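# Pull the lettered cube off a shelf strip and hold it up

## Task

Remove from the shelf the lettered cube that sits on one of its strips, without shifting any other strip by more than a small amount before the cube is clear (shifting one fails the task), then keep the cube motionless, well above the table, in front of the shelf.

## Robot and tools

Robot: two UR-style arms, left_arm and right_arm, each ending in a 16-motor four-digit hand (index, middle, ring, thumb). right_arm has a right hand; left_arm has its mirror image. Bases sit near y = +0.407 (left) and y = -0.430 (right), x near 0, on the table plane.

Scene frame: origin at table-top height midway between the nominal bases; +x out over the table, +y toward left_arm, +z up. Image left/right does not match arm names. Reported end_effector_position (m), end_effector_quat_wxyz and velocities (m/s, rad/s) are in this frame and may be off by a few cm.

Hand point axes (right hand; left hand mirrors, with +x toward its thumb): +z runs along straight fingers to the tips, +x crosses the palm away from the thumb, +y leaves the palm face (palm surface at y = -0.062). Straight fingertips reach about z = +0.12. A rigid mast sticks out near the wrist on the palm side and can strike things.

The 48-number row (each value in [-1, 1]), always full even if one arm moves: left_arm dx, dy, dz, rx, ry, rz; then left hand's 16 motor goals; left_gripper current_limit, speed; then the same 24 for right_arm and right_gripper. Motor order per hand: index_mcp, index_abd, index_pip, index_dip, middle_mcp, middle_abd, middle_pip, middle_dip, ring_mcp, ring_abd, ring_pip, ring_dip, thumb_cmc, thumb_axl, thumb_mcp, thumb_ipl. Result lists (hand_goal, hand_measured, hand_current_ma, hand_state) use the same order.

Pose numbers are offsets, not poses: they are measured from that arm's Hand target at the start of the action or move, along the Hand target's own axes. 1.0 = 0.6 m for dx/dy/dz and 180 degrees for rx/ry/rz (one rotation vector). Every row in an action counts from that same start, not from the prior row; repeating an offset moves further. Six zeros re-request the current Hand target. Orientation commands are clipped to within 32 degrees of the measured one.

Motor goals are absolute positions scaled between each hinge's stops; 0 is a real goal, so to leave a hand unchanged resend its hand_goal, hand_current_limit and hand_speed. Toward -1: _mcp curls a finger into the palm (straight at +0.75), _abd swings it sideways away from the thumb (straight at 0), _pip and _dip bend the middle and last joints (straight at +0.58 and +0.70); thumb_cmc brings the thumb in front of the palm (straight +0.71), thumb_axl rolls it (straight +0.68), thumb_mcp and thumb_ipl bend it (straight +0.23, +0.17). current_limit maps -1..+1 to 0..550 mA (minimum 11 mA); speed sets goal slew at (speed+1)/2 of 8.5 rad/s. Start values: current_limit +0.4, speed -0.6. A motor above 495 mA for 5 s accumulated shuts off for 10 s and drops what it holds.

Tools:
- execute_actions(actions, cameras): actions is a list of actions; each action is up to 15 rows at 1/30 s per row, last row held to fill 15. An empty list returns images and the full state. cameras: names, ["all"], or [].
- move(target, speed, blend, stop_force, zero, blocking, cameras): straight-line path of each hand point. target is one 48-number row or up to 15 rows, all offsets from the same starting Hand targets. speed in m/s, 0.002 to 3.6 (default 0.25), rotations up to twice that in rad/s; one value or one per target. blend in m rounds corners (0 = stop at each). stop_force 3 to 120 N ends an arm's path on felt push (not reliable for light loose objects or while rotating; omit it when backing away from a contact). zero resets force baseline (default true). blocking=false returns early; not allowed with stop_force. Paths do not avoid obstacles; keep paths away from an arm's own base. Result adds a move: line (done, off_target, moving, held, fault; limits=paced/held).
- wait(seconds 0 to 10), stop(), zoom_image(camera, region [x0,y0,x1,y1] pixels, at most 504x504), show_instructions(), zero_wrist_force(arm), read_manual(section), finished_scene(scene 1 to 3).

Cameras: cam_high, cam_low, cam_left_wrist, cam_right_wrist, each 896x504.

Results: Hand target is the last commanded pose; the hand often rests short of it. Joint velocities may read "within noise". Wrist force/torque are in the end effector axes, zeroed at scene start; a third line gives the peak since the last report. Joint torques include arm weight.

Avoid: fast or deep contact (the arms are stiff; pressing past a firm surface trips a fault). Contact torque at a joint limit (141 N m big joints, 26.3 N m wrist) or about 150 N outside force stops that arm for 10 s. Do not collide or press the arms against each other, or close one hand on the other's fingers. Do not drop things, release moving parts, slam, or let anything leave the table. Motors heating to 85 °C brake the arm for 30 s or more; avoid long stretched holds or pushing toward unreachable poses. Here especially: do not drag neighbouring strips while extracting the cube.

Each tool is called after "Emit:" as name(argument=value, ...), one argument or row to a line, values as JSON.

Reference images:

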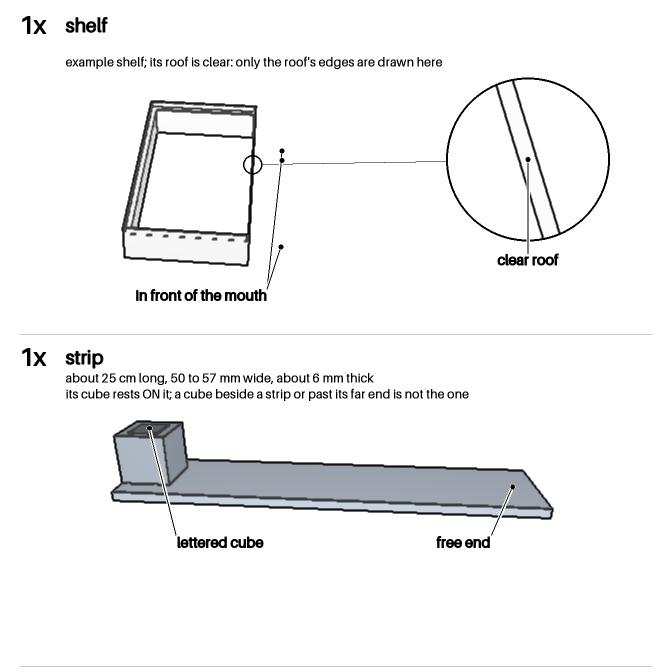

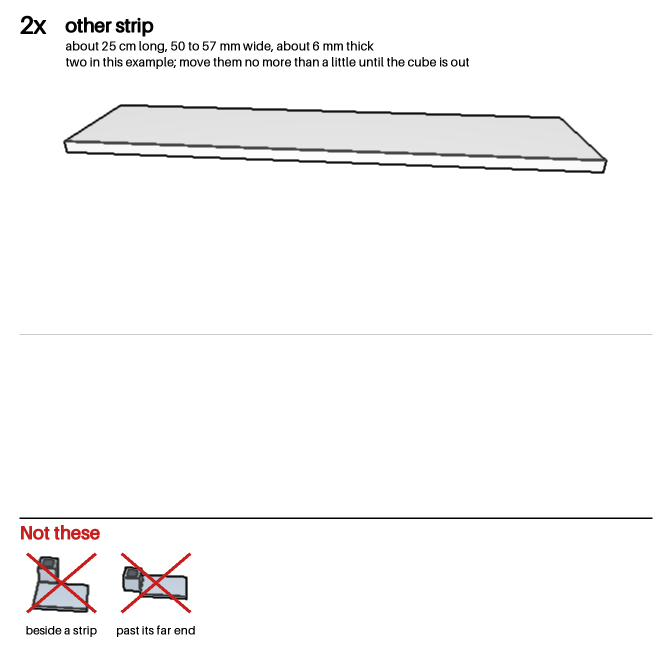

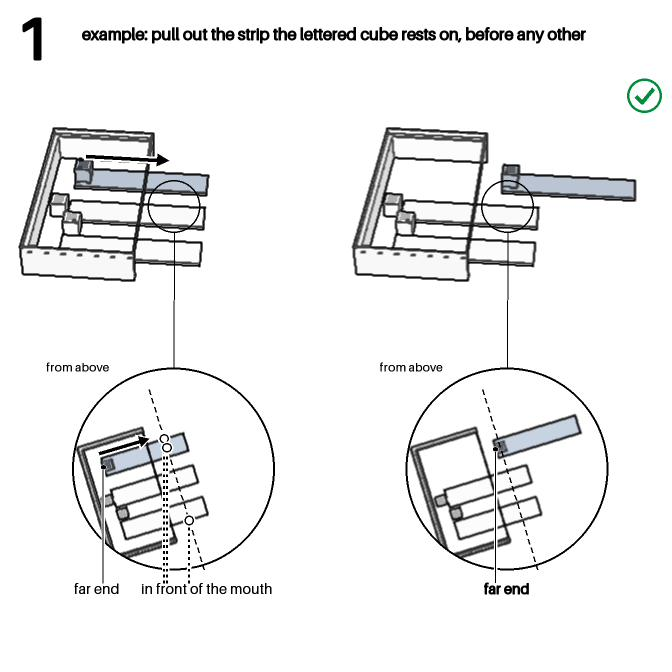

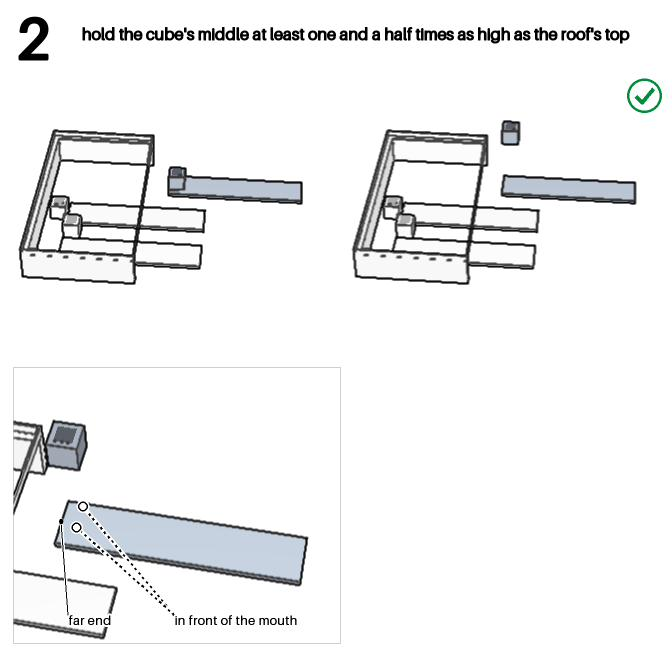

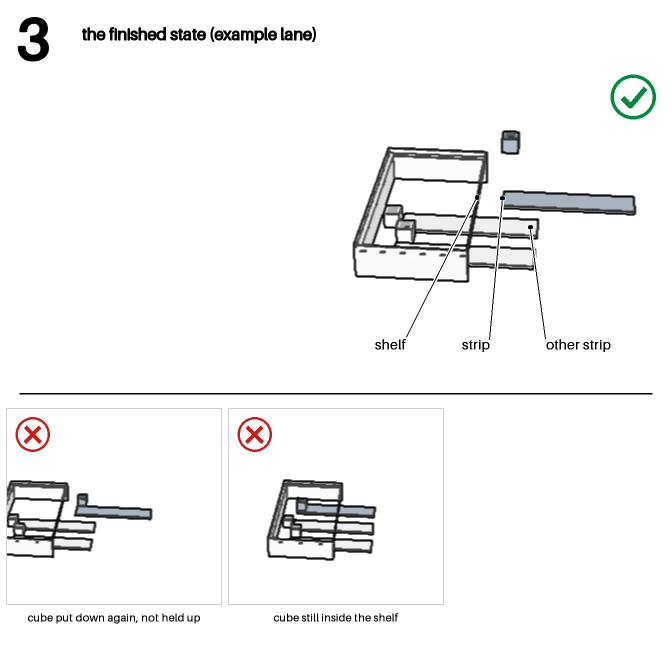

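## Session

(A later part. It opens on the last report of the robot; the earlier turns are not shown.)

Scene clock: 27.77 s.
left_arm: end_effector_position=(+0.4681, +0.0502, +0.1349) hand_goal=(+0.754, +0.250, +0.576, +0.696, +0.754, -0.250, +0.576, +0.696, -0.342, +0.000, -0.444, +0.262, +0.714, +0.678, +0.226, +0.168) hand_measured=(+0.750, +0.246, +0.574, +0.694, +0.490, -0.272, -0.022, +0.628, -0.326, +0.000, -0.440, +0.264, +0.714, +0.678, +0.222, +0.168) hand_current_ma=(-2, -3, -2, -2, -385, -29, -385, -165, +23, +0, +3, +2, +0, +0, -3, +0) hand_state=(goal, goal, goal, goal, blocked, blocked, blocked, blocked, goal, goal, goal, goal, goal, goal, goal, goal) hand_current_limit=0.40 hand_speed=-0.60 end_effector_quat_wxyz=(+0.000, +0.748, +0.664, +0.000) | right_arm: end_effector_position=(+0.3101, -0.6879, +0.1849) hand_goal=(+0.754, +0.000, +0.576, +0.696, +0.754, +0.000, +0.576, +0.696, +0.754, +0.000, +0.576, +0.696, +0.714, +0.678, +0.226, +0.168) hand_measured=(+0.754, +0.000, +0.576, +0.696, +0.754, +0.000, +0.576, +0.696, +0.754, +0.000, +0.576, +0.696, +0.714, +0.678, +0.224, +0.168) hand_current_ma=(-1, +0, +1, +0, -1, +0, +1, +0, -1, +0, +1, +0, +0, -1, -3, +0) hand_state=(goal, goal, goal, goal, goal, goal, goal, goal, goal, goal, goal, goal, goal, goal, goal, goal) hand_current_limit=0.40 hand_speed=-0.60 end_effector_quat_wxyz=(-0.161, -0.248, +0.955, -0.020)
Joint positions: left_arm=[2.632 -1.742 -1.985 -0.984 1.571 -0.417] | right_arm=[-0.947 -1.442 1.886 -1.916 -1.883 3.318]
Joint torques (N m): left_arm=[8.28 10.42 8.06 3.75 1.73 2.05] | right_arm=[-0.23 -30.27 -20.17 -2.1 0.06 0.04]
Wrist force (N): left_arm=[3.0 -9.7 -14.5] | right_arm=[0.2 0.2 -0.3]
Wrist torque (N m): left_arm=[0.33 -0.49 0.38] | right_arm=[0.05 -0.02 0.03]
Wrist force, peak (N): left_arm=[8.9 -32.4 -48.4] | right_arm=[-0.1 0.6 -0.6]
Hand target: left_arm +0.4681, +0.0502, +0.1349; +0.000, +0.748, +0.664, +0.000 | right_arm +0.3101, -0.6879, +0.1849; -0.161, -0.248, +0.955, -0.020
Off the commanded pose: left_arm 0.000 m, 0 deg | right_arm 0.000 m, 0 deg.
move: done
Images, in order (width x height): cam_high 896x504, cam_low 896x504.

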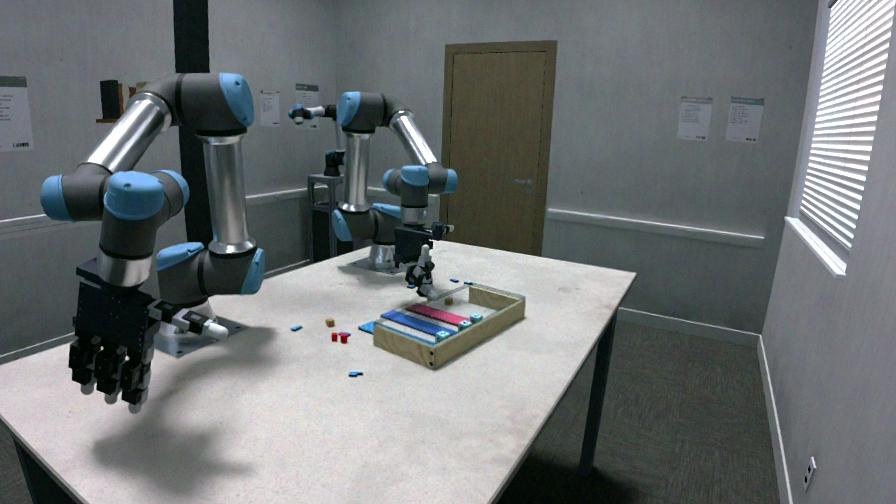

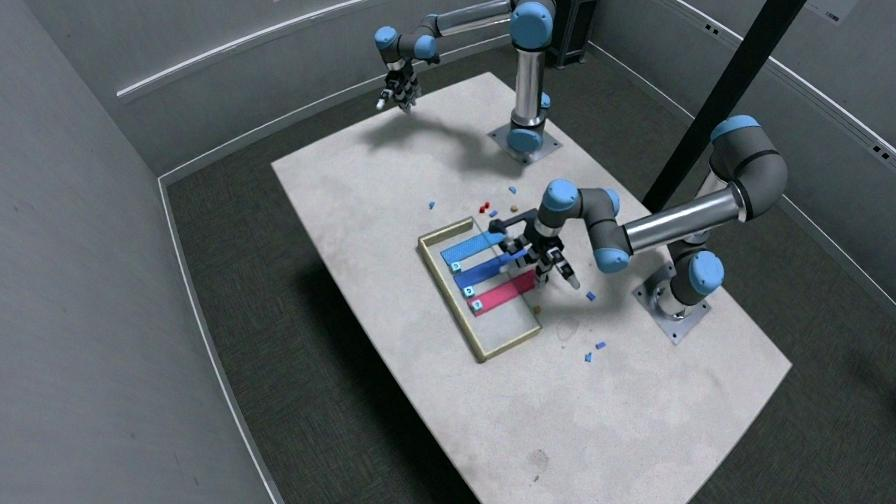

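Emit:
move(
  target=[0,0,-0.1333,0,0,0, 0.754,0.25,0.576,0.696,0.754,-0.25,0.576,0.696,-0.342,0,-0.445,0.261,0.714,0.678,0.226,0.168,0.4,-0.6, 0,0,0,0,0,0, 0.754,0,0.576,0.696,0.754,0,0.576,0.696,0.754,0,0.576,0.696,0.714,0.678,0.226,0.168,0.4,-0.6],
  speed=0.08,
  cameras=["cam_low","cam_high"],
)

Emit:
zoom_image(
  camera="cam_low",
  region=[480, 210, 580, 310],
)

Emit:
zoom_image(
  camera="cam_high",
  region=[370, 230, 470, 330],
)

Emit:
zoom_image(
  camera="cam_low",
  region=[425, 240, 505, 320],
)

Scene clock: 30.23 s.
left_arm: end_effector_position=(+0.4681, +0.0502, +0.2147) hand_goal=(+0.754, +0.250, +0.576, +0.696, +0.754, -0.250, +0.576, +0.696, -0.342, +0.000, -0.444, +0.262, +0.714, +0.678, +0.226, +0.168) hand_measured=(+0.750, +0.246, +0.574, +0.694, +0.750, -0.252, +0.574, +0.694, -0.326, +0.000, -0.440, +0.264, +0.714, +0.678, +0.222, +0.168) hand_current_ma=(-2, -3, -2, -2, -3, -1, -2, -2, +23, +0, +3, +2, +0, +0, -3, +0) hand_state=(goal, goal, goal, goal, goal, goal, goal, goal, goal, goal, goal, goal, goal, goal, goal, goal) hand_current_limit=0.40 hand_speed=-0.60 end_effector_quat_wxyz=(+0.000, +0.748, +0.664, +0.000) end_effector_velocity=(+0.000, +0.001, +0.001) end_effector_angular_velocity=(+0.001, +0.002, +0.001) | right_arm: end_effector_position=(+0.3101, -0.6879, +0.1849) hand_goal=(+0.754, +0.000, +0.576, +0.696, +0.754, +0.000, +0.576, +0.696, +0.754, +0.000, +0.576, +0.696, +0.714, +0.678, +0.226, +0.168) hand_measured=(+0.754, +0.000, +0.576, +0.696, +0.754, +0.000, +0.576, +0.696, +0.754, +0.000, +0.576, +0.696, +0.714, +0.678, +0.224, +0.168) hand_current_ma=(-1, +0, +1, +0, -1, +0, +1, +0, -1, +0, +1, +0, +0, -1, -3, +0) hand_state=(goal, goal, goal, goal, goal, goal, goal, goal, goal, goal, goal, goal, goal, goal, goal, goal) hand_current_limit=0.40 hand_speed=-0.60 end_effector_quat_wxyz=(-0.161, -0.248, +0.955, -0.020)
Joint positions: left_arm=[2.631 -1.65 -1.862 -1.2 1.571 -0.417] | right_arm=[-0.947 -1.442 1.886 -1.916 -1.883 3.318]
Joint velocities: left_arm=[0.001 0.001 0.002 -0.005 0 0] | right_arm=[within noise]
Joint torques (N m): left_arm=[0.24 32.38 28.43 1.75 -0.86 -1.73] | right_arm=[-0.39 -30.2 -20.39 -2.07 0.14 -0.09]
Wrist force (N): left_arm=[0.1 0.5 0.2] | right_arm=[0.0 0.3 -0.1]
Wrist torque (N m): left_arm=[0.10 -0.05 0.02] | right_arm=[0.04 0.01 0.01]
Wrist force, peak (N): left_arm=[3.1 -10.1 -14.7] | right_arm=[0.0 0.2 -0.6]
Hand target: left_arm +0.4681, +0.0502, +0.2149; +0.000, +0.748, +0.664, +0.000 | right_arm +0.3101, -0.6879, +0.1849; -0.161, -0.248, +0.955, -0.020
Off the commanded pose: left_arm 0.000 m, 0 deg | right_arm 0.000 m, 0 deg.
move: done
Images, in order (width x height): cam_high 896x504, cam_low 896x504.

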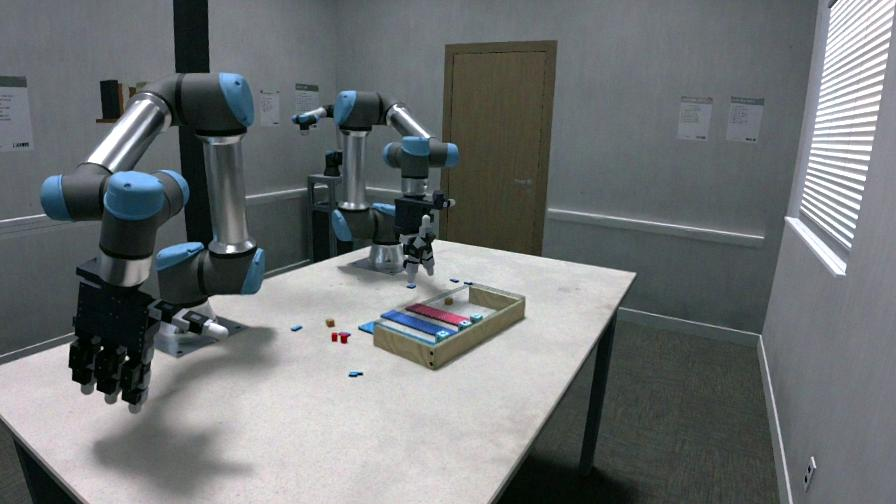

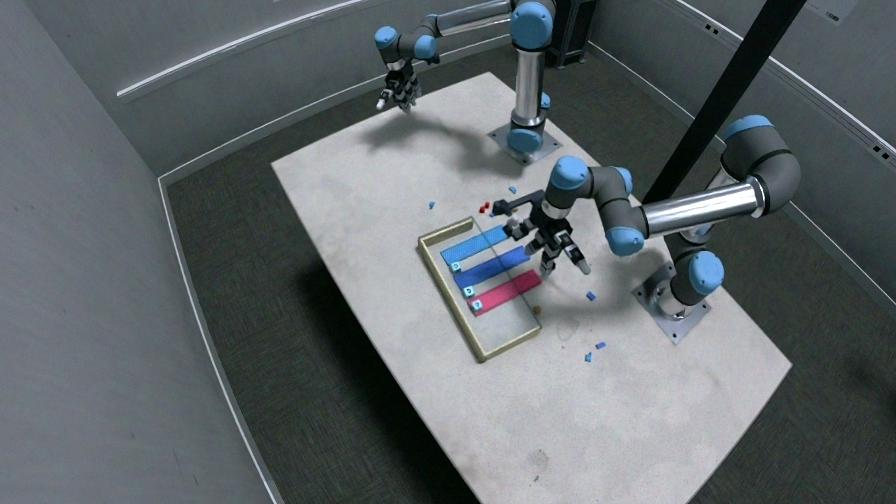

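Scaled by 5.040 from the camera's 896x504 image, which has a finer 1280x720 frame.

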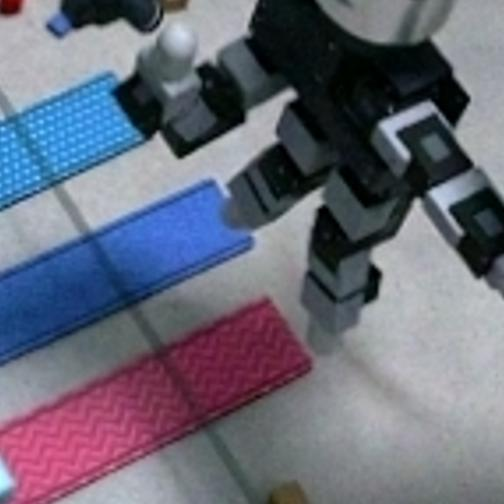

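Scaled by 5.040 from the camera's 896x504 image, which has a finer 1280x720 frame.

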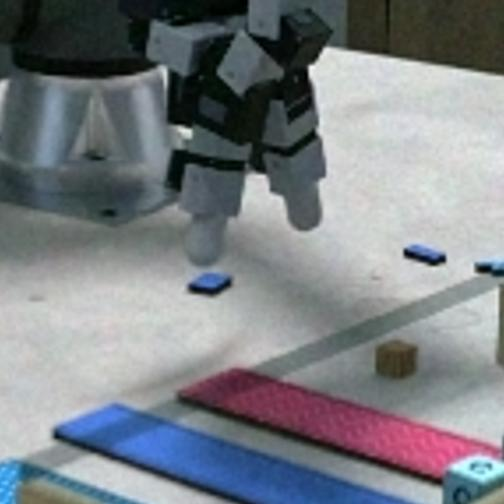

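Scaled by 6.300 from the camera's 896x504 image, which has a finer 1280x720 frame.

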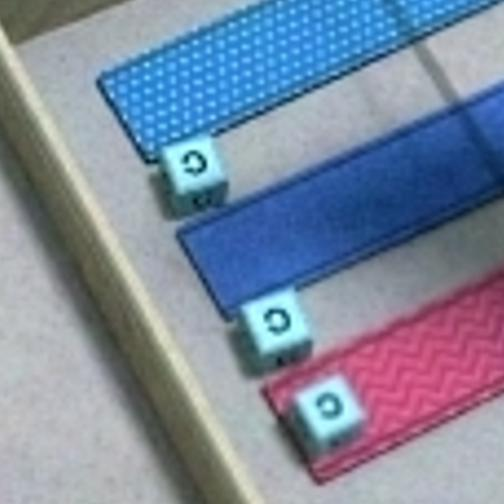

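Emit:
move(
  target=[0,0,0.1333,0,0,0, 0.754,0.25,0.576,0.696,0.754,-0.25,0.576,0.696,-0.342,0,-0.445,0.261,0.714,0.678,0.226,0.168,0.4,-0.6, 0,0,0,0,0,0, 0.754,0,0.576,0.696,0.754,0,0.576,0.696,0.754,0,0.576,0.696,0.714,0.678,0.226,0.168,0.4,-0.6],
  speed=0.08,
  stop_force=6,
  cameras=["cam_low","cam_high"],
)

Emit:
zoom_image(
  camera="cam_low",
  region=[500, 230, 580, 310],
)

Emit:
zoom_image(
  camera="cam_high",
  region=[370, 250, 450, 330],
)

Scene clock: 35.67 s.
left_arm: end_effector_position=(+0.4681, +0.0502, +0.1349) hand_goal=(+0.754, +0.250, +0.576, +0.696, +0.754, -0.250, +0.576, +0.696, -0.342, +0.000, -0.444, +0.262, +0.714, +0.678, +0.226, +0.168) hand_measured=(+0.750, +0.246, +0.574, +0.694, +0.750, -0.252, +0.574, +0.694, -0.326, +0.000, -0.440, +0.264, +0.714, +0.678, +0.222, +0.168) hand_current_ma=(-2, -3, -2, -2, -3, -1, -2, -2, +23, +0, +3, +2, +0, +0, -3, +0) hand_state=(goal, goal, goal, goal, goal, goal, goal, goal, goal, goal, goal, goal, goal, goal, goal, goal) hand_current_limit=0.40 hand_speed=-0.60 end_effector_quat_wxyz=(+0.000, +0.748, +0.664, +0.000) | right_arm: end_effector_position=(+0.3101, -0.6879, +0.1849) hand_goal=(+0.754, +0.000, +0.576, +0.696, +0.754, +0.000, +0.576, +0.696, +0.754, +0.000, +0.576, +0.696, +0.714, +0.678, +0.226, +0.168) hand_measured=(+0.754, +0.000, +0.576, +0.696, +0.754, +0.000, +0.576, +0.696, +0.754, +0.000, +0.576, +0.696, +0.714, +0.678, +0.224, +0.168) hand_current_ma=(-1, +0, +1, +0, -1, +0, +1, +0, -1, +0, +1, +0, +0, -1, -3, +0) hand_state=(goal, goal, goal, goal, goal, goal, goal, goal, goal, goal, goal, goal, goal, goal, goal, goal) hand_current_limit=0.40 hand_speed=-0.60 end_effector_quat_wxyz=(-0.161, -0.248, +0.955, -0.020)
Joint positions: left_arm=[2.632 -1.743 -1.985 -0.984 1.571 -0.417] | right_arm=[-0.947 -1.442 1.886 -1.916 -1.883 3.318]
Joint torques (N m): left_arm=[-6.01 18.56 12.13 3.98 1.77 0.2] | right_arm=[-0.49 -29.98 -19.84 -2.14 0.12 0.09]
Wrist force (N): left_arm=[0.0 0.6 -0.3] | right_arm=[0.2 0.3 -0.4]
Wrist torque (N m): left_arm=[0.15 -0.06 -0.01] | right_arm=[0.07 -0.01 0.02]
Wrist force, peak (N): left_arm=[0.2 0.2 -1.0] | right_arm=[-0.1 0.6 -0.5]
Hand target: left_arm +0.4681, +0.0502, +0.1349; +0.000, +0.748, +0.664, +0.000 | right_arm +0.3101, -0.6879, +0.1849; -0.161, -0.248, +0.955, -0.020
Off the commanded pose: left_arm 0.000 m, 0 deg | right_arm 0.000 m, 0 deg.
move: done
Images, in order (width x height): cam_high 896x504, cam_low 896x504.

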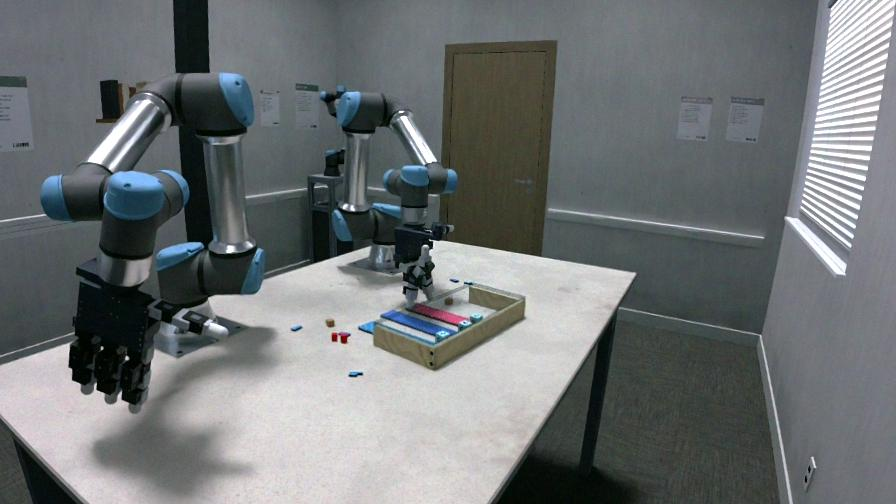

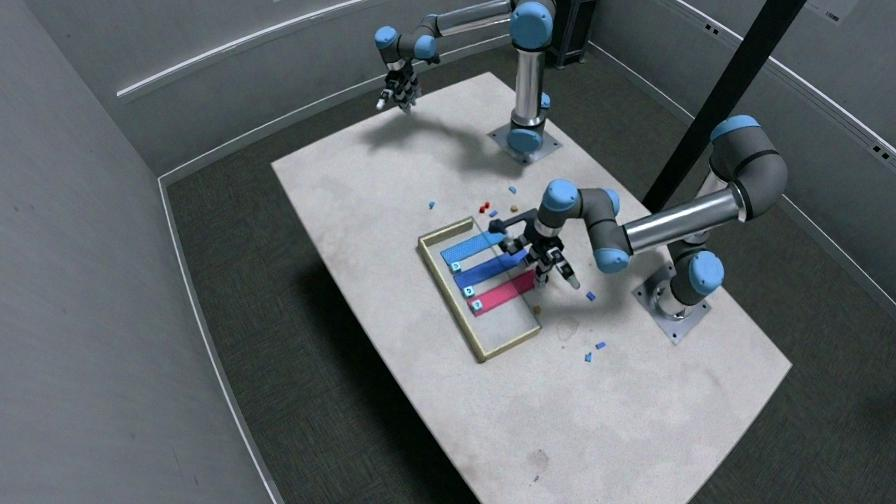

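Scaled by 6.300 from the camera's 896x504 image, which has a finer 1280x720 frame.

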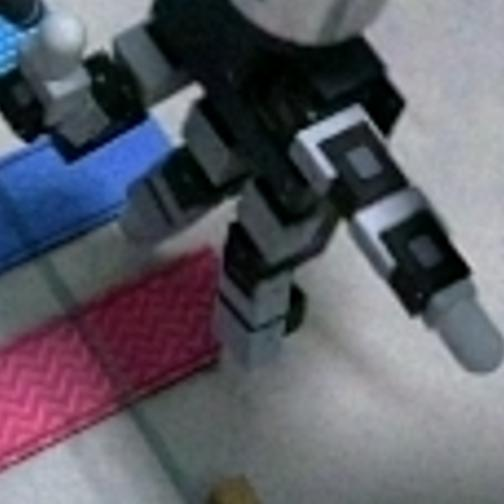

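Scaled by 6.300 from the camera's 896x504 image, which has a finer 1280x720 frame.

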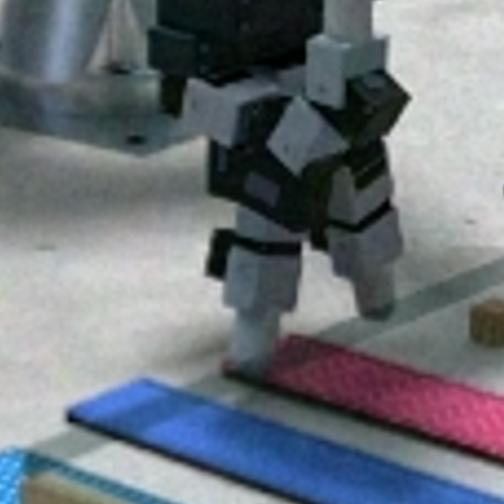

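Emit:
move(
  target=[0.004,0.005,0.03,0,0,0, 0.754,0.21,0.576,0.696,0.754,-0.21,0.576,0.696,-0.342,0,-0.445,0.261,0.714,0.678,0.226,0.168,0.4,-0.6, 0,0,0,0,0,0, 0.754,0,0.576,0.696,0.754,0,0.576,0.696,0.754,0,0.576,0.696,0.714,0.678,0.226,0.168,0.4,-0.6],
  speed=0.012,
  stop_force=3.5,
  cameras=["cam_low","cam_high"],
)

Emit:
zoom_image(
  camera="cam_low",
  region=[500, 230, 580, 310],
)

Emit:
zoom_image(
  camera="cam_high",
  region=[370, 250, 450, 330],
)

Scene clock: 39.07 s.
left_arm: end_effector_position=(+0.4710, +0.0520, +0.1191) hand_goal=(+0.754, +0.210, +0.576, +0.696, +0.754, -0.210, +0.576, +0.696, -0.342, +0.000, -0.444, +0.262, +0.714, +0.678, +0.226, +0.168) hand_measured=(+0.752, +0.212, +0.574, +0.694, +0.750, -0.212, +0.574, +0.694, -0.326, +0.000, -0.440, +0.264, +0.714, +0.678, +0.222, +0.168) hand_current_ma=(-2, +1, -1, -1, -2, -1, -1, -1, +23, +0, +3, +2, +0, +0, -3, +0) hand_state=(goal, goal, goal, goal, goal, goal, goal, goal, goal, goal, goal, goal, goal, goal, goal, goal) hand_current_limit=0.40 hand_speed=-0.60 end_effector_quat_wxyz=(+0.000, +0.748, +0.664, +0.000) | right_arm: end_effector_position=(+0.3101, -0.6879, +0.1849) hand_goal=(+0.754, +0.000, +0.576, +0.696, +0.754, +0.000, +0.576, +0.696, +0.754, +0.000, +0.576, +0.696, +0.714, +0.678, +0.226, +0.168) hand_measured=(+0.754, +0.000, +0.576, +0.696, +0.754, +0.000, +0.576, +0.696, +0.754, +0.000, +0.576, +0.696, +0.714, +0.678, +0.224, +0.168) hand_current_ma=(-1, +0, +1, +0, -1, +0, +1, +0, -1, +0, +1, +0, +0, -1, -3, +0) hand_state=(goal, goal, goal, goal, goal, goal, goal, goal, goal, goal, goal, goal, goal, goal, goal, goal) hand_current_limit=0.40 hand_speed=-0.60 end_effector_quat_wxyz=(-0.161, -0.248, +0.955, -0.020)
Joint positions: left_arm=[2.638 -1.767 -2.003 -0.941 1.571 -0.411] | right_arm=[-0.947 -1.442 1.886 -1.916 -1.883 3.318]
Joint torques (N m): left_arm=[-6.32 33.13 24.78 0.94 1.26 -2.05] | right_arm=[0.51 -29.94 -20.81 -2.12 0.25 -0.02]
Wrist force (N): left_arm=[-0.3 0.5 -2.7] | right_arm=[0.0 0.0 -0.4]
Wrist torque (N m): left_arm=[0.26 -0.06 -0.02] | right_arm=[0.03 0.00 0.00]
Wrist force, peak (N): left_arm=[0.0 0.0 -11.2] | right_arm=[0.5 0.5 0.3]
Hand target: left_arm +0.4710, +0.0520, +0.1191; +0.000, +0.748, +0.664, +0.000 (not the last commanded pose) | right_arm +0.3101, -0.6879, +0.1849; -0.161, -0.248, +0.955, -0.020
Off the commanded pose: left_arm 0.002 m, 0 deg | right_arm 0.000 m, 0 deg.
move: contact (left_arm)
Images, in order (width x height): cam_high 896x504, cam_low 896x504.

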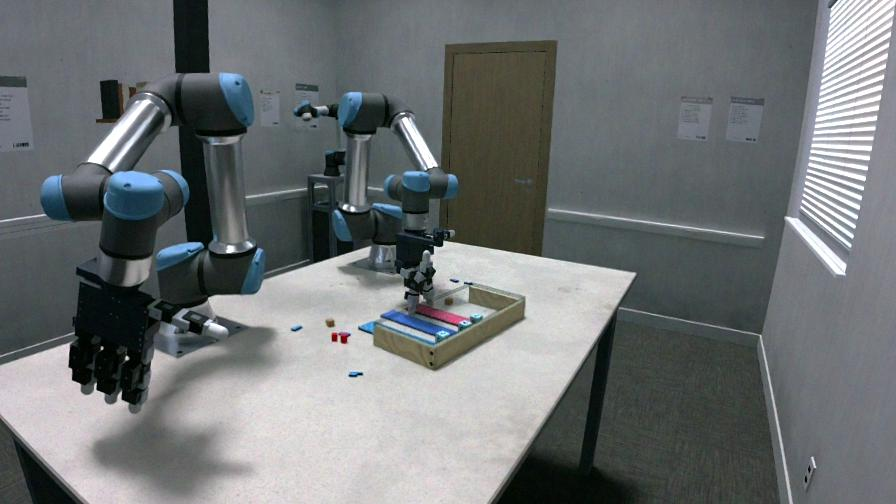

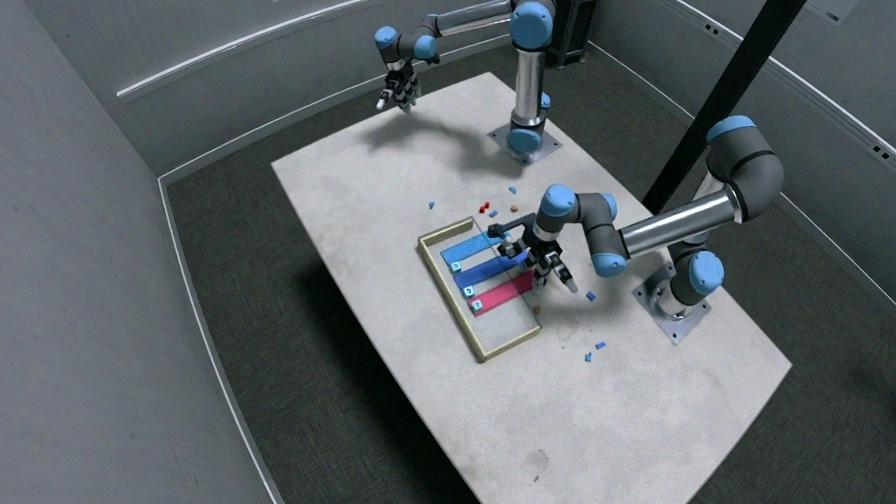

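Scaled by 6.300 from the camera's 896x504 image, which has a finer 1280x720 frame.

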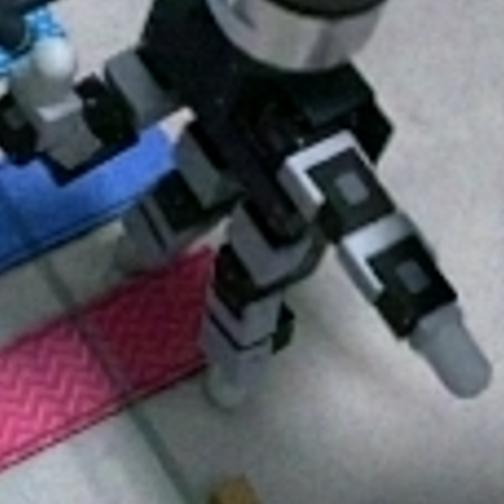

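Scaled by 6.300 from the camera's 896x504 image, which has a finer 1280x720 frame.

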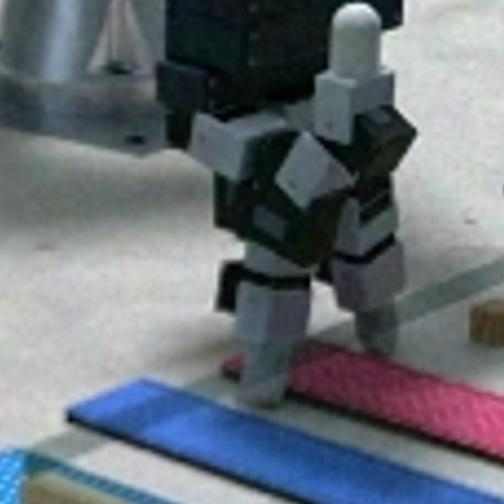

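Emit:
move(
  target=[0,0,-0.0035,0,0,0, 0.754,-0.1,0.576,0.696,0.754,0.1,0.576,0.696,-0.342,0,-0.445,0.261,0.714,0.678,0.226,0.168,0.6,-0.85, 0,0,0,0,0,0, 0.754,0,0.576,0.696,0.754,0,0.576,0.696,0.754,0,0.576,0.696,0.714,0.678,0.226,0.168,0.4,-0.6],
  speed=0.02,
  cameras=["cam_low","cam_high"],
)

Emit:
zoom_image(
  camera="cam_low",
  region=[500, 230, 580, 310],
)

Emit:
zoom_image(
  camera="cam_high",
  region=[370, 250, 450, 330],
)

Scene clock: 40.13 s.
left_arm: end_effector_position=(+0.4710, +0.0520, +0.1211) hand_goal=(+0.754, -0.100, +0.576, +0.696, +0.754, +0.100, +0.576, +0.696, -0.342, +0.000, -0.444, +0.262, +0.714, +0.678, +0.226, +0.168) hand_measured=(+0.752, +0.140, +0.574, +0.694, +0.750, -0.146, +0.574, +0.694, -0.326, +0.000, -0.440, +0.264, +0.714, +0.678, +0.222, +0.168) hand_current_ma=(-2, +440, -1, -1, -2, -438, -1, -1, +23, +0, +3, +2, +0, +0, -3, +0) hand_state=(goal, blocked, goal, goal, goal, blocked, goal, goal, goal, goal, goal, goal, goal, goal, goal, goal) hand_current_limit=0.60 hand_speed=-0.85 end_effector_quat_wxyz=(+0.000, +0.748, +0.664, +0.000) | right_arm: end_effector_position=(+0.3101, -0.6879, +0.1849) hand_goal=(+0.754, +0.000, +0.576, +0.696, +0.754, +0.000, +0.576, +0.696, +0.754, +0.000, +0.576, +0.696, +0.714, +0.678, +0.226, +0.168) hand_measured=(+0.754, +0.000, +0.576, +0.696, +0.754, +0.000, +0.576, +0.696, +0.754, +0.000, +0.576, +0.696, +0.714, +0.678, +0.224, +0.168) hand_current_ma=(-1, +0, +1, +0, -1, +0, +1, +0, -1, +0, +1, +0, +0, -1, -3, +0) hand_state=(goal, goal, goal, goal, goal, goal, goal, goal, goal, goal, goal, goal, goal, goal, goal, goal) hand_current_limit=0.40 hand_speed=-0.60 end_effector_quat_wxyz=(-0.161, -0.248, +0.955, -0.020)
Joint positions: left_arm=[2.638 -1.764 -2.001 -0.947 1.571 -0.411] | right_arm=[-0.947 -1.442 1.886 -1.916 -1.883 3.318]
Joint torques (N m): left_arm=[-5.18 31.71 25.62 1.5 1.29 -2.11] | right_arm=[-0.52 -30.74 -19.92 -1.9 0.15 0.06]
Wrist force (N): left_arm=[0.8 0.3 -1.7] | right_arm=[0.0 0.3 -0.4]
Wrist torque (N m): left_arm=[0.22 0.03 0.07] | right_arm=[0.07 0.00 0.01]
Wrist force, peak (N): left_arm=[0.4 0.4 -6.8] | right_arm=[-0.4 0.7 -0.3]
Hand target: left_arm +0.4710, +0.0520, +0.1212; +0.000, +0.748, +0.664, +0.000 | right_arm +0.3101, -0.6879, +0.1849; -0.161, -0.248, +0.955, -0.020
Off the commanded pose: left_arm 0.000 m, 0 deg | right_arm 0.000 m, 0 deg.
move: done
Images, in order (width x height): cam_high 896x504, cam_low 896x504.

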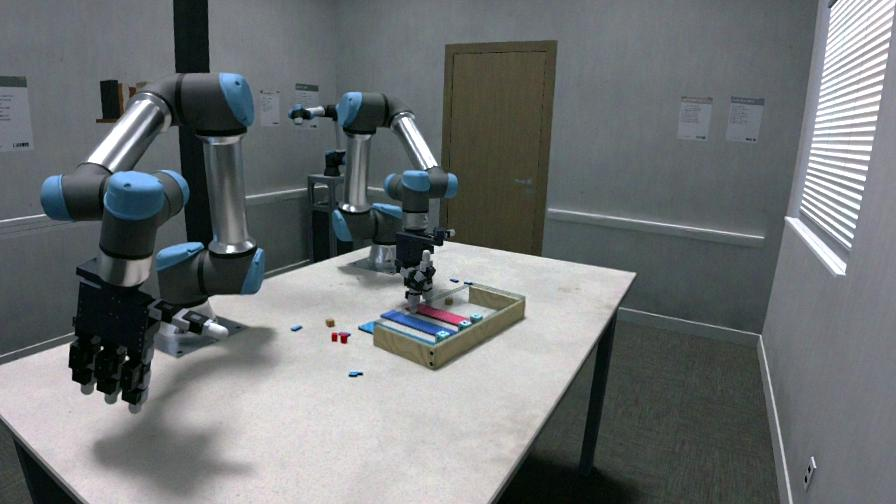

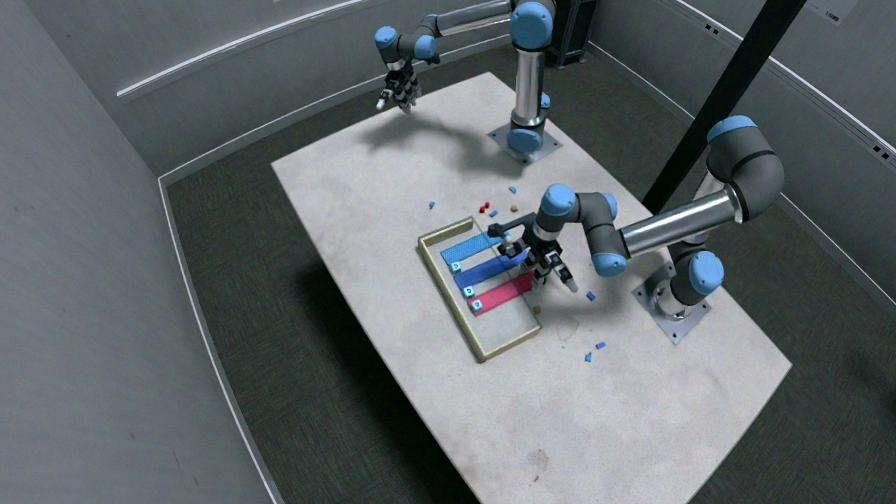

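Scaled by 6.300 from the camera's 896x504 image, which has a finer 1280x720 frame.

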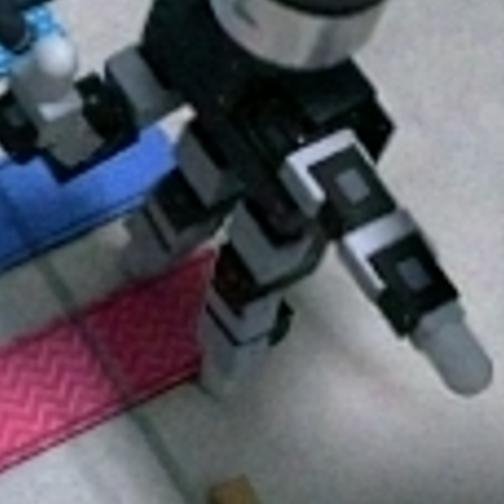

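Scaled by 6.300 from the camera's 896x504 image, which has a finer 1280x720 frame.

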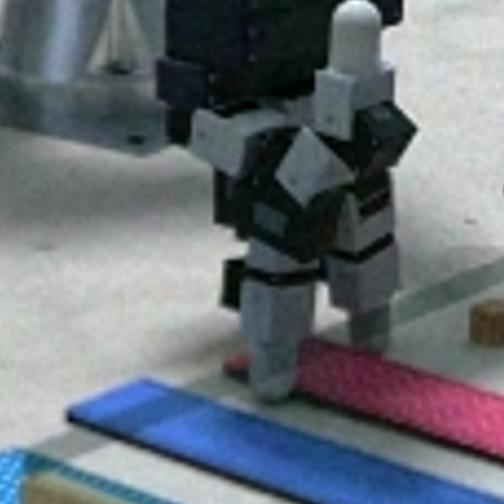

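Emit:
move(
  target=[0,-0.0667,0,0,0,0, 0.754,-0.1,0.576,0.696,0.754,0.1,0.576,0.696,-0.342,0,-0.445,0.261,0.714,0.678,0.226,0.168,0.6,-0.85, 0,0,0,0,0,0, 0.754,0,0.576,0.696,0.754,0,0.576,0.696,0.754,0,0.576,0.696,0.714,0.678,0.226,0.168,0.4,-0.6],
  speed=0.04,
  cameras=["cam_low","cam_high"],
)

Emit:
zoom_image(
  camera="cam_low",
  region=[450, 210, 570, 330],
)

Scene clock: 42.50 s.
left_arm: end_effector_position=(+0.4314, +0.0567, +0.1212) hand_goal=(+0.754, -0.100, +0.576, +0.696, +0.754, +0.100, +0.576, +0.696, -0.342, +0.000, -0.444, +0.262, +0.714, +0.678, +0.226, +0.168) hand_measured=(+0.734, +0.136, +0.564, +0.690, +0.732, -0.144, +0.564, +0.690, -0.326, +0.000, -0.440, +0.264, +0.714, +0.678, +0.222, +0.168) hand_current_ma=(-34, +440, -14, -4, -36, -440, -15, -4, +23, +0, +3, +2, +0, +0, -3, +0) hand_state=(blocked, blocked, goal, goal, blocked, blocked, goal, goal, goal, goal, goal, goal, goal, goal, goal, goal) hand_current_limit=0.60 hand_speed=-0.85 end_effector_quat_wxyz=(+0.000, +0.748, +0.664, +0.000) | right_arm: end_effector_position=(+0.3101, -0.6879, +0.1849) hand_goal=(+0.754, +0.000, +0.576, +0.696, +0.754, +0.000, +0.576, +0.696, +0.754, +0.000, +0.576, +0.696, +0.714, +0.678, +0.226, +0.168) hand_measured=(+0.754, +0.000, +0.576, +0.696, +0.754, +0.000, +0.576, +0.696, +0.754, +0.000, +0.576, +0.696, +0.714, +0.678, +0.224, +0.168) hand_current_ma=(-1, +0, +1, +0, -1, +0, +1, +0, -1, +0, +1, +0, +0, -1, -3, +0) hand_state=(goal, goal, goal, goal, goal, goal, goal, goal, goal, goal, goal, goal, goal, goal, goal, goal) hand_current_limit=0.40 hand_speed=-0.60 end_effector_quat_wxyz=(-0.161, -0.248, +0.955, -0.020)
Joint positions: left_arm=[2.603 -1.697 -2.083 -0.933 1.571 -0.445] | right_arm=[-0.947 -1.442 1.886 -1.916 -1.883 3.318]
Joint torques (N m): left_arm=[-8.12 29.57 9.77 3.27 1.65 -2.62] | right_arm=[-0.68 -29.64 -20.12 -1.89 0.27 0]
Wrist force (N): left_arm=[-0.6 2.5 -3.3] | right_arm=[-0.3 0.2 -0.1]
Wrist torque (N m): left_arm=[0.21 0.04 0.09] | right_arm=[0.03 0.04 -0.02]
Wrist force, peak (N): left_arm=[-0.2 2.6 -4.1] | right_arm=[-0.2 0.4 -0.7]
Hand target: left_arm +0.4313, +0.0568, +0.1212; +0.000, +0.748, +0.664, +0.000 | right_arm +0.3101, -0.6879, +0.1849; -0.161, -0.248, +0.955, -0.020
Off the commanded pose: left_arm 0.000 m, 0 deg | right_arm 0.000 m, 0 deg.
move: done
Images, in order (width x height): cam_high 896x504, cam_low 896x504.

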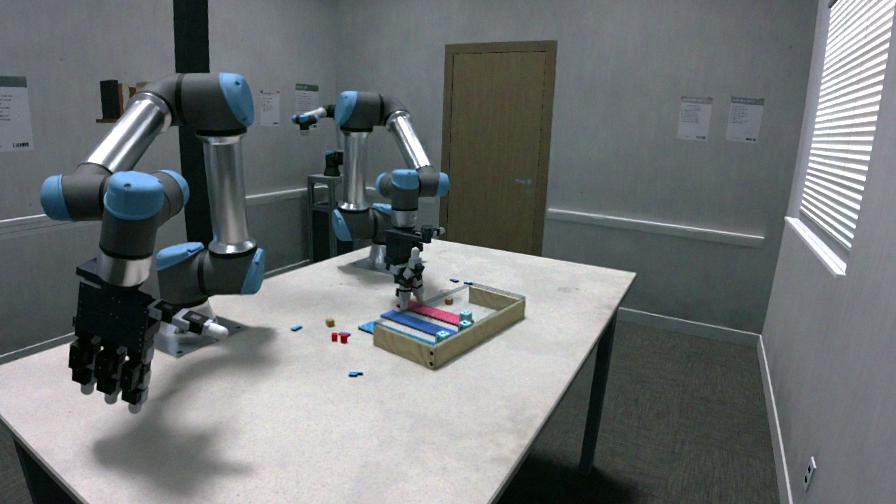

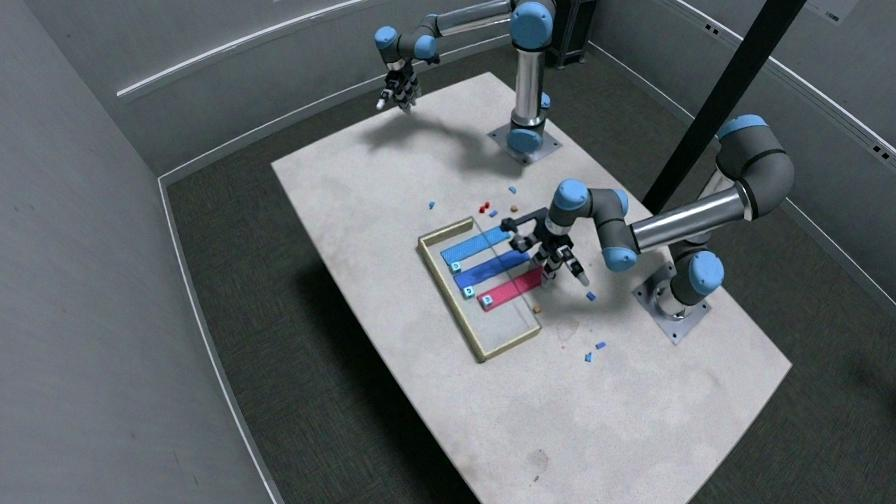

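Scaled by 4.200 from the camera's 896x504 image, which has a finer 1280x720 frame.

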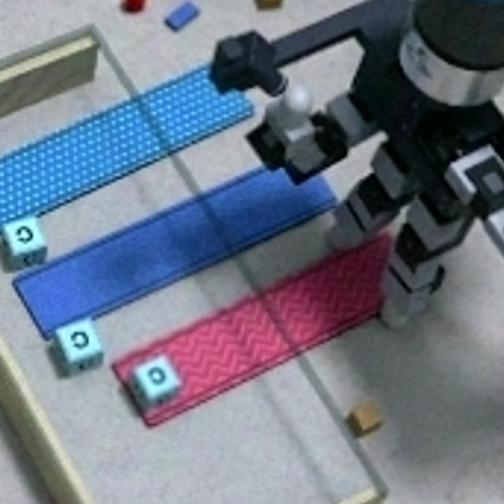

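Emit:
move(
  target=[0,-0.2417,0,0,0,0, 0.754,-0.1,0.576,0.696,0.754,0.1,0.576,0.696,-0.342,0,-0.445,0.261,0.714,0.678,0.226,0.168,0.6,-0.85, 0,0,0,0,0,0, 0.754,0,0.576,0.696,0.754,0,0.576,0.696,0.754,0,0.576,0.696,0.714,0.678,0.226,0.168,0.4,-0.6],
  speed=0.07,
  cameras=["cam_low","cam_high"],
)

Emit:
zoom_image(
  camera="cam_low",
  region=[480, 210, 580, 310],
)

Emit:
zoom_image(
  camera="cam_high",
  region=[380, 260, 480, 360],
)

Scene clock: 45.37 s.
left_arm: end_effector_position=(+0.2874, +0.0740, +0.1211) hand_goal=(+0.754, -0.100, +0.576, +0.696, +0.754, +0.100, +0.576, +0.696, -0.342, +0.000, -0.444, +0.262, +0.714, +0.678, +0.226, +0.168) hand_measured=(+0.724, +0.134, +0.558, +0.688, +0.722, -0.144, +0.558, +0.688, -0.326, +0.000, -0.440, +0.264, +0.714, +0.678, +0.222, +0.168) hand_current_ma=(-56, +440, -25, -9, -59, -440, -25, -8, +23, +0, +3, +2, +0, +0, -3, +0) hand_state=(blocked, blocked, goal, goal, blocked, blocked, goal, goal, goal, goal, goal, goal, goal, goal, goal, goal) hand_current_limit=0.60 hand_speed=-0.85 end_effector_quat_wxyz=(+0.000, +0.748, +0.664, +0.000) | right_arm: end_effector_position=(+0.3101, -0.6879, +0.1849) hand_goal=(+0.754, +0.000, +0.576, +0.696, +0.754, +0.000, +0.576, +0.696, +0.754, +0.000, +0.576, +0.696, +0.714, +0.678, +0.226, +0.168) hand_measured=(+0.754, +0.000, +0.576, +0.696, +0.754, +0.000, +0.576, +0.696, +0.754, +0.000, +0.576, +0.696, +0.714, +0.678, +0.224, +0.168) hand_current_ma=(-1, +0, +1, +0, -1, +0, +1, +0, -1, +0, +1, +0, +0, -1, -3, +0) hand_state=(goal, goal, goal, goal, goal, goal, goal, goal, goal, goal, goal, goal, goal, goal, goal, goal) hand_current_limit=0.40 hand_speed=-0.60 end_effector_quat_wxyz=(-0.161, -0.248, +0.955, -0.020)
Joint positions: left_arm=[2.426 -1.458 -2.323 -0.93 1.571 -0.622] | right_arm=[-0.947 -1.442 1.886 -1.916 -1.883 3.318]
Joint torques (N m): left_arm=[-8.39 20.18 6.78 0.55 1.62 -2.36] | right_arm=[0.24 -30.69 -20.41 -1.99 0.37 -0.1]
Wrist force (N): left_arm=[0.1 2.0 -3.2] | right_arm=[-0.1 0.4 -0.3]
Wrist torque (N m): left_arm=[0.16 -0.01 0.12] | right_arm=[0.09 0.02 0.01]
Wrist force, peak (N): left_arm=[0.0 3.1 -5.7] | right_arm=[0.2 0.7 -0.5]
Hand target: left_arm +0.2873, +0.0740, +0.1211; +0.000, +0.748, +0.664, +0.000 | right_arm +0.3101, -0.6879, +0.1849; -0.161, -0.248, +0.955, -0.020
Off the commanded pose: left_arm 0.000 m, 0 deg | right_arm 0.000 m, 0 deg.
move: done
Images, in order (width x height): cam_high 896x504, cam_low 896x504.

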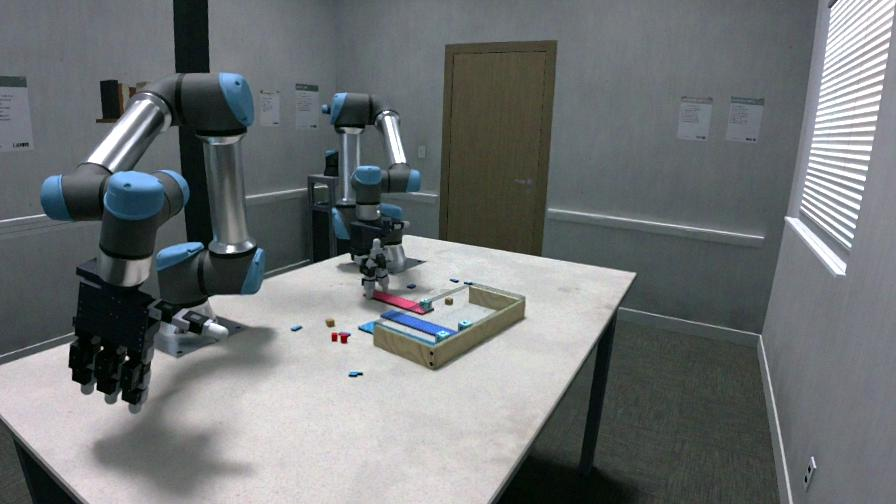

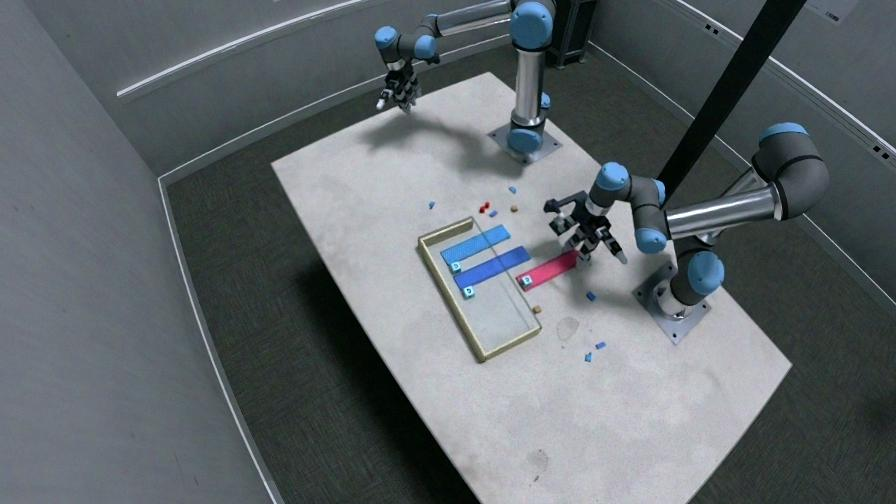

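Scaled by 5.040 from the camera's 896x504 image, which has a finer 1280x720 frame.

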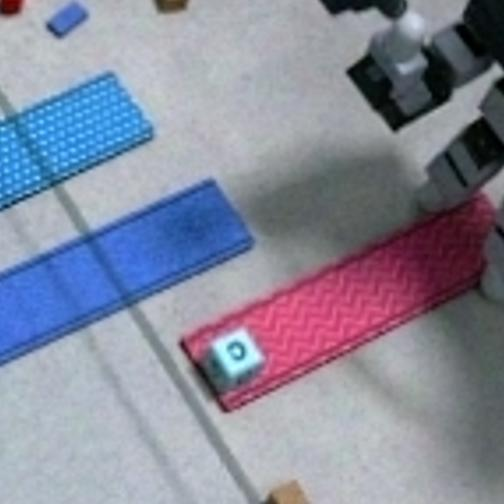

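Scaled by 5.040 from the camera's 896x504 image, which has a finer 1280x720 frame.

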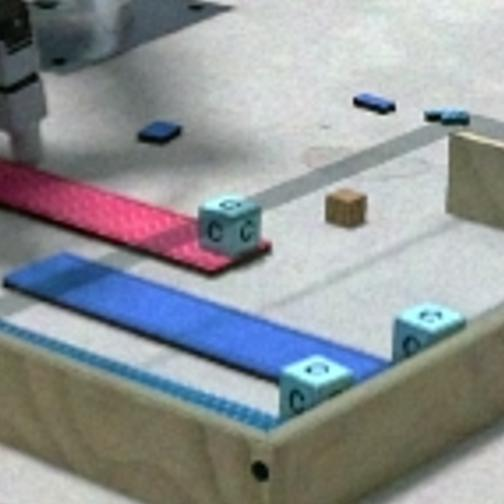

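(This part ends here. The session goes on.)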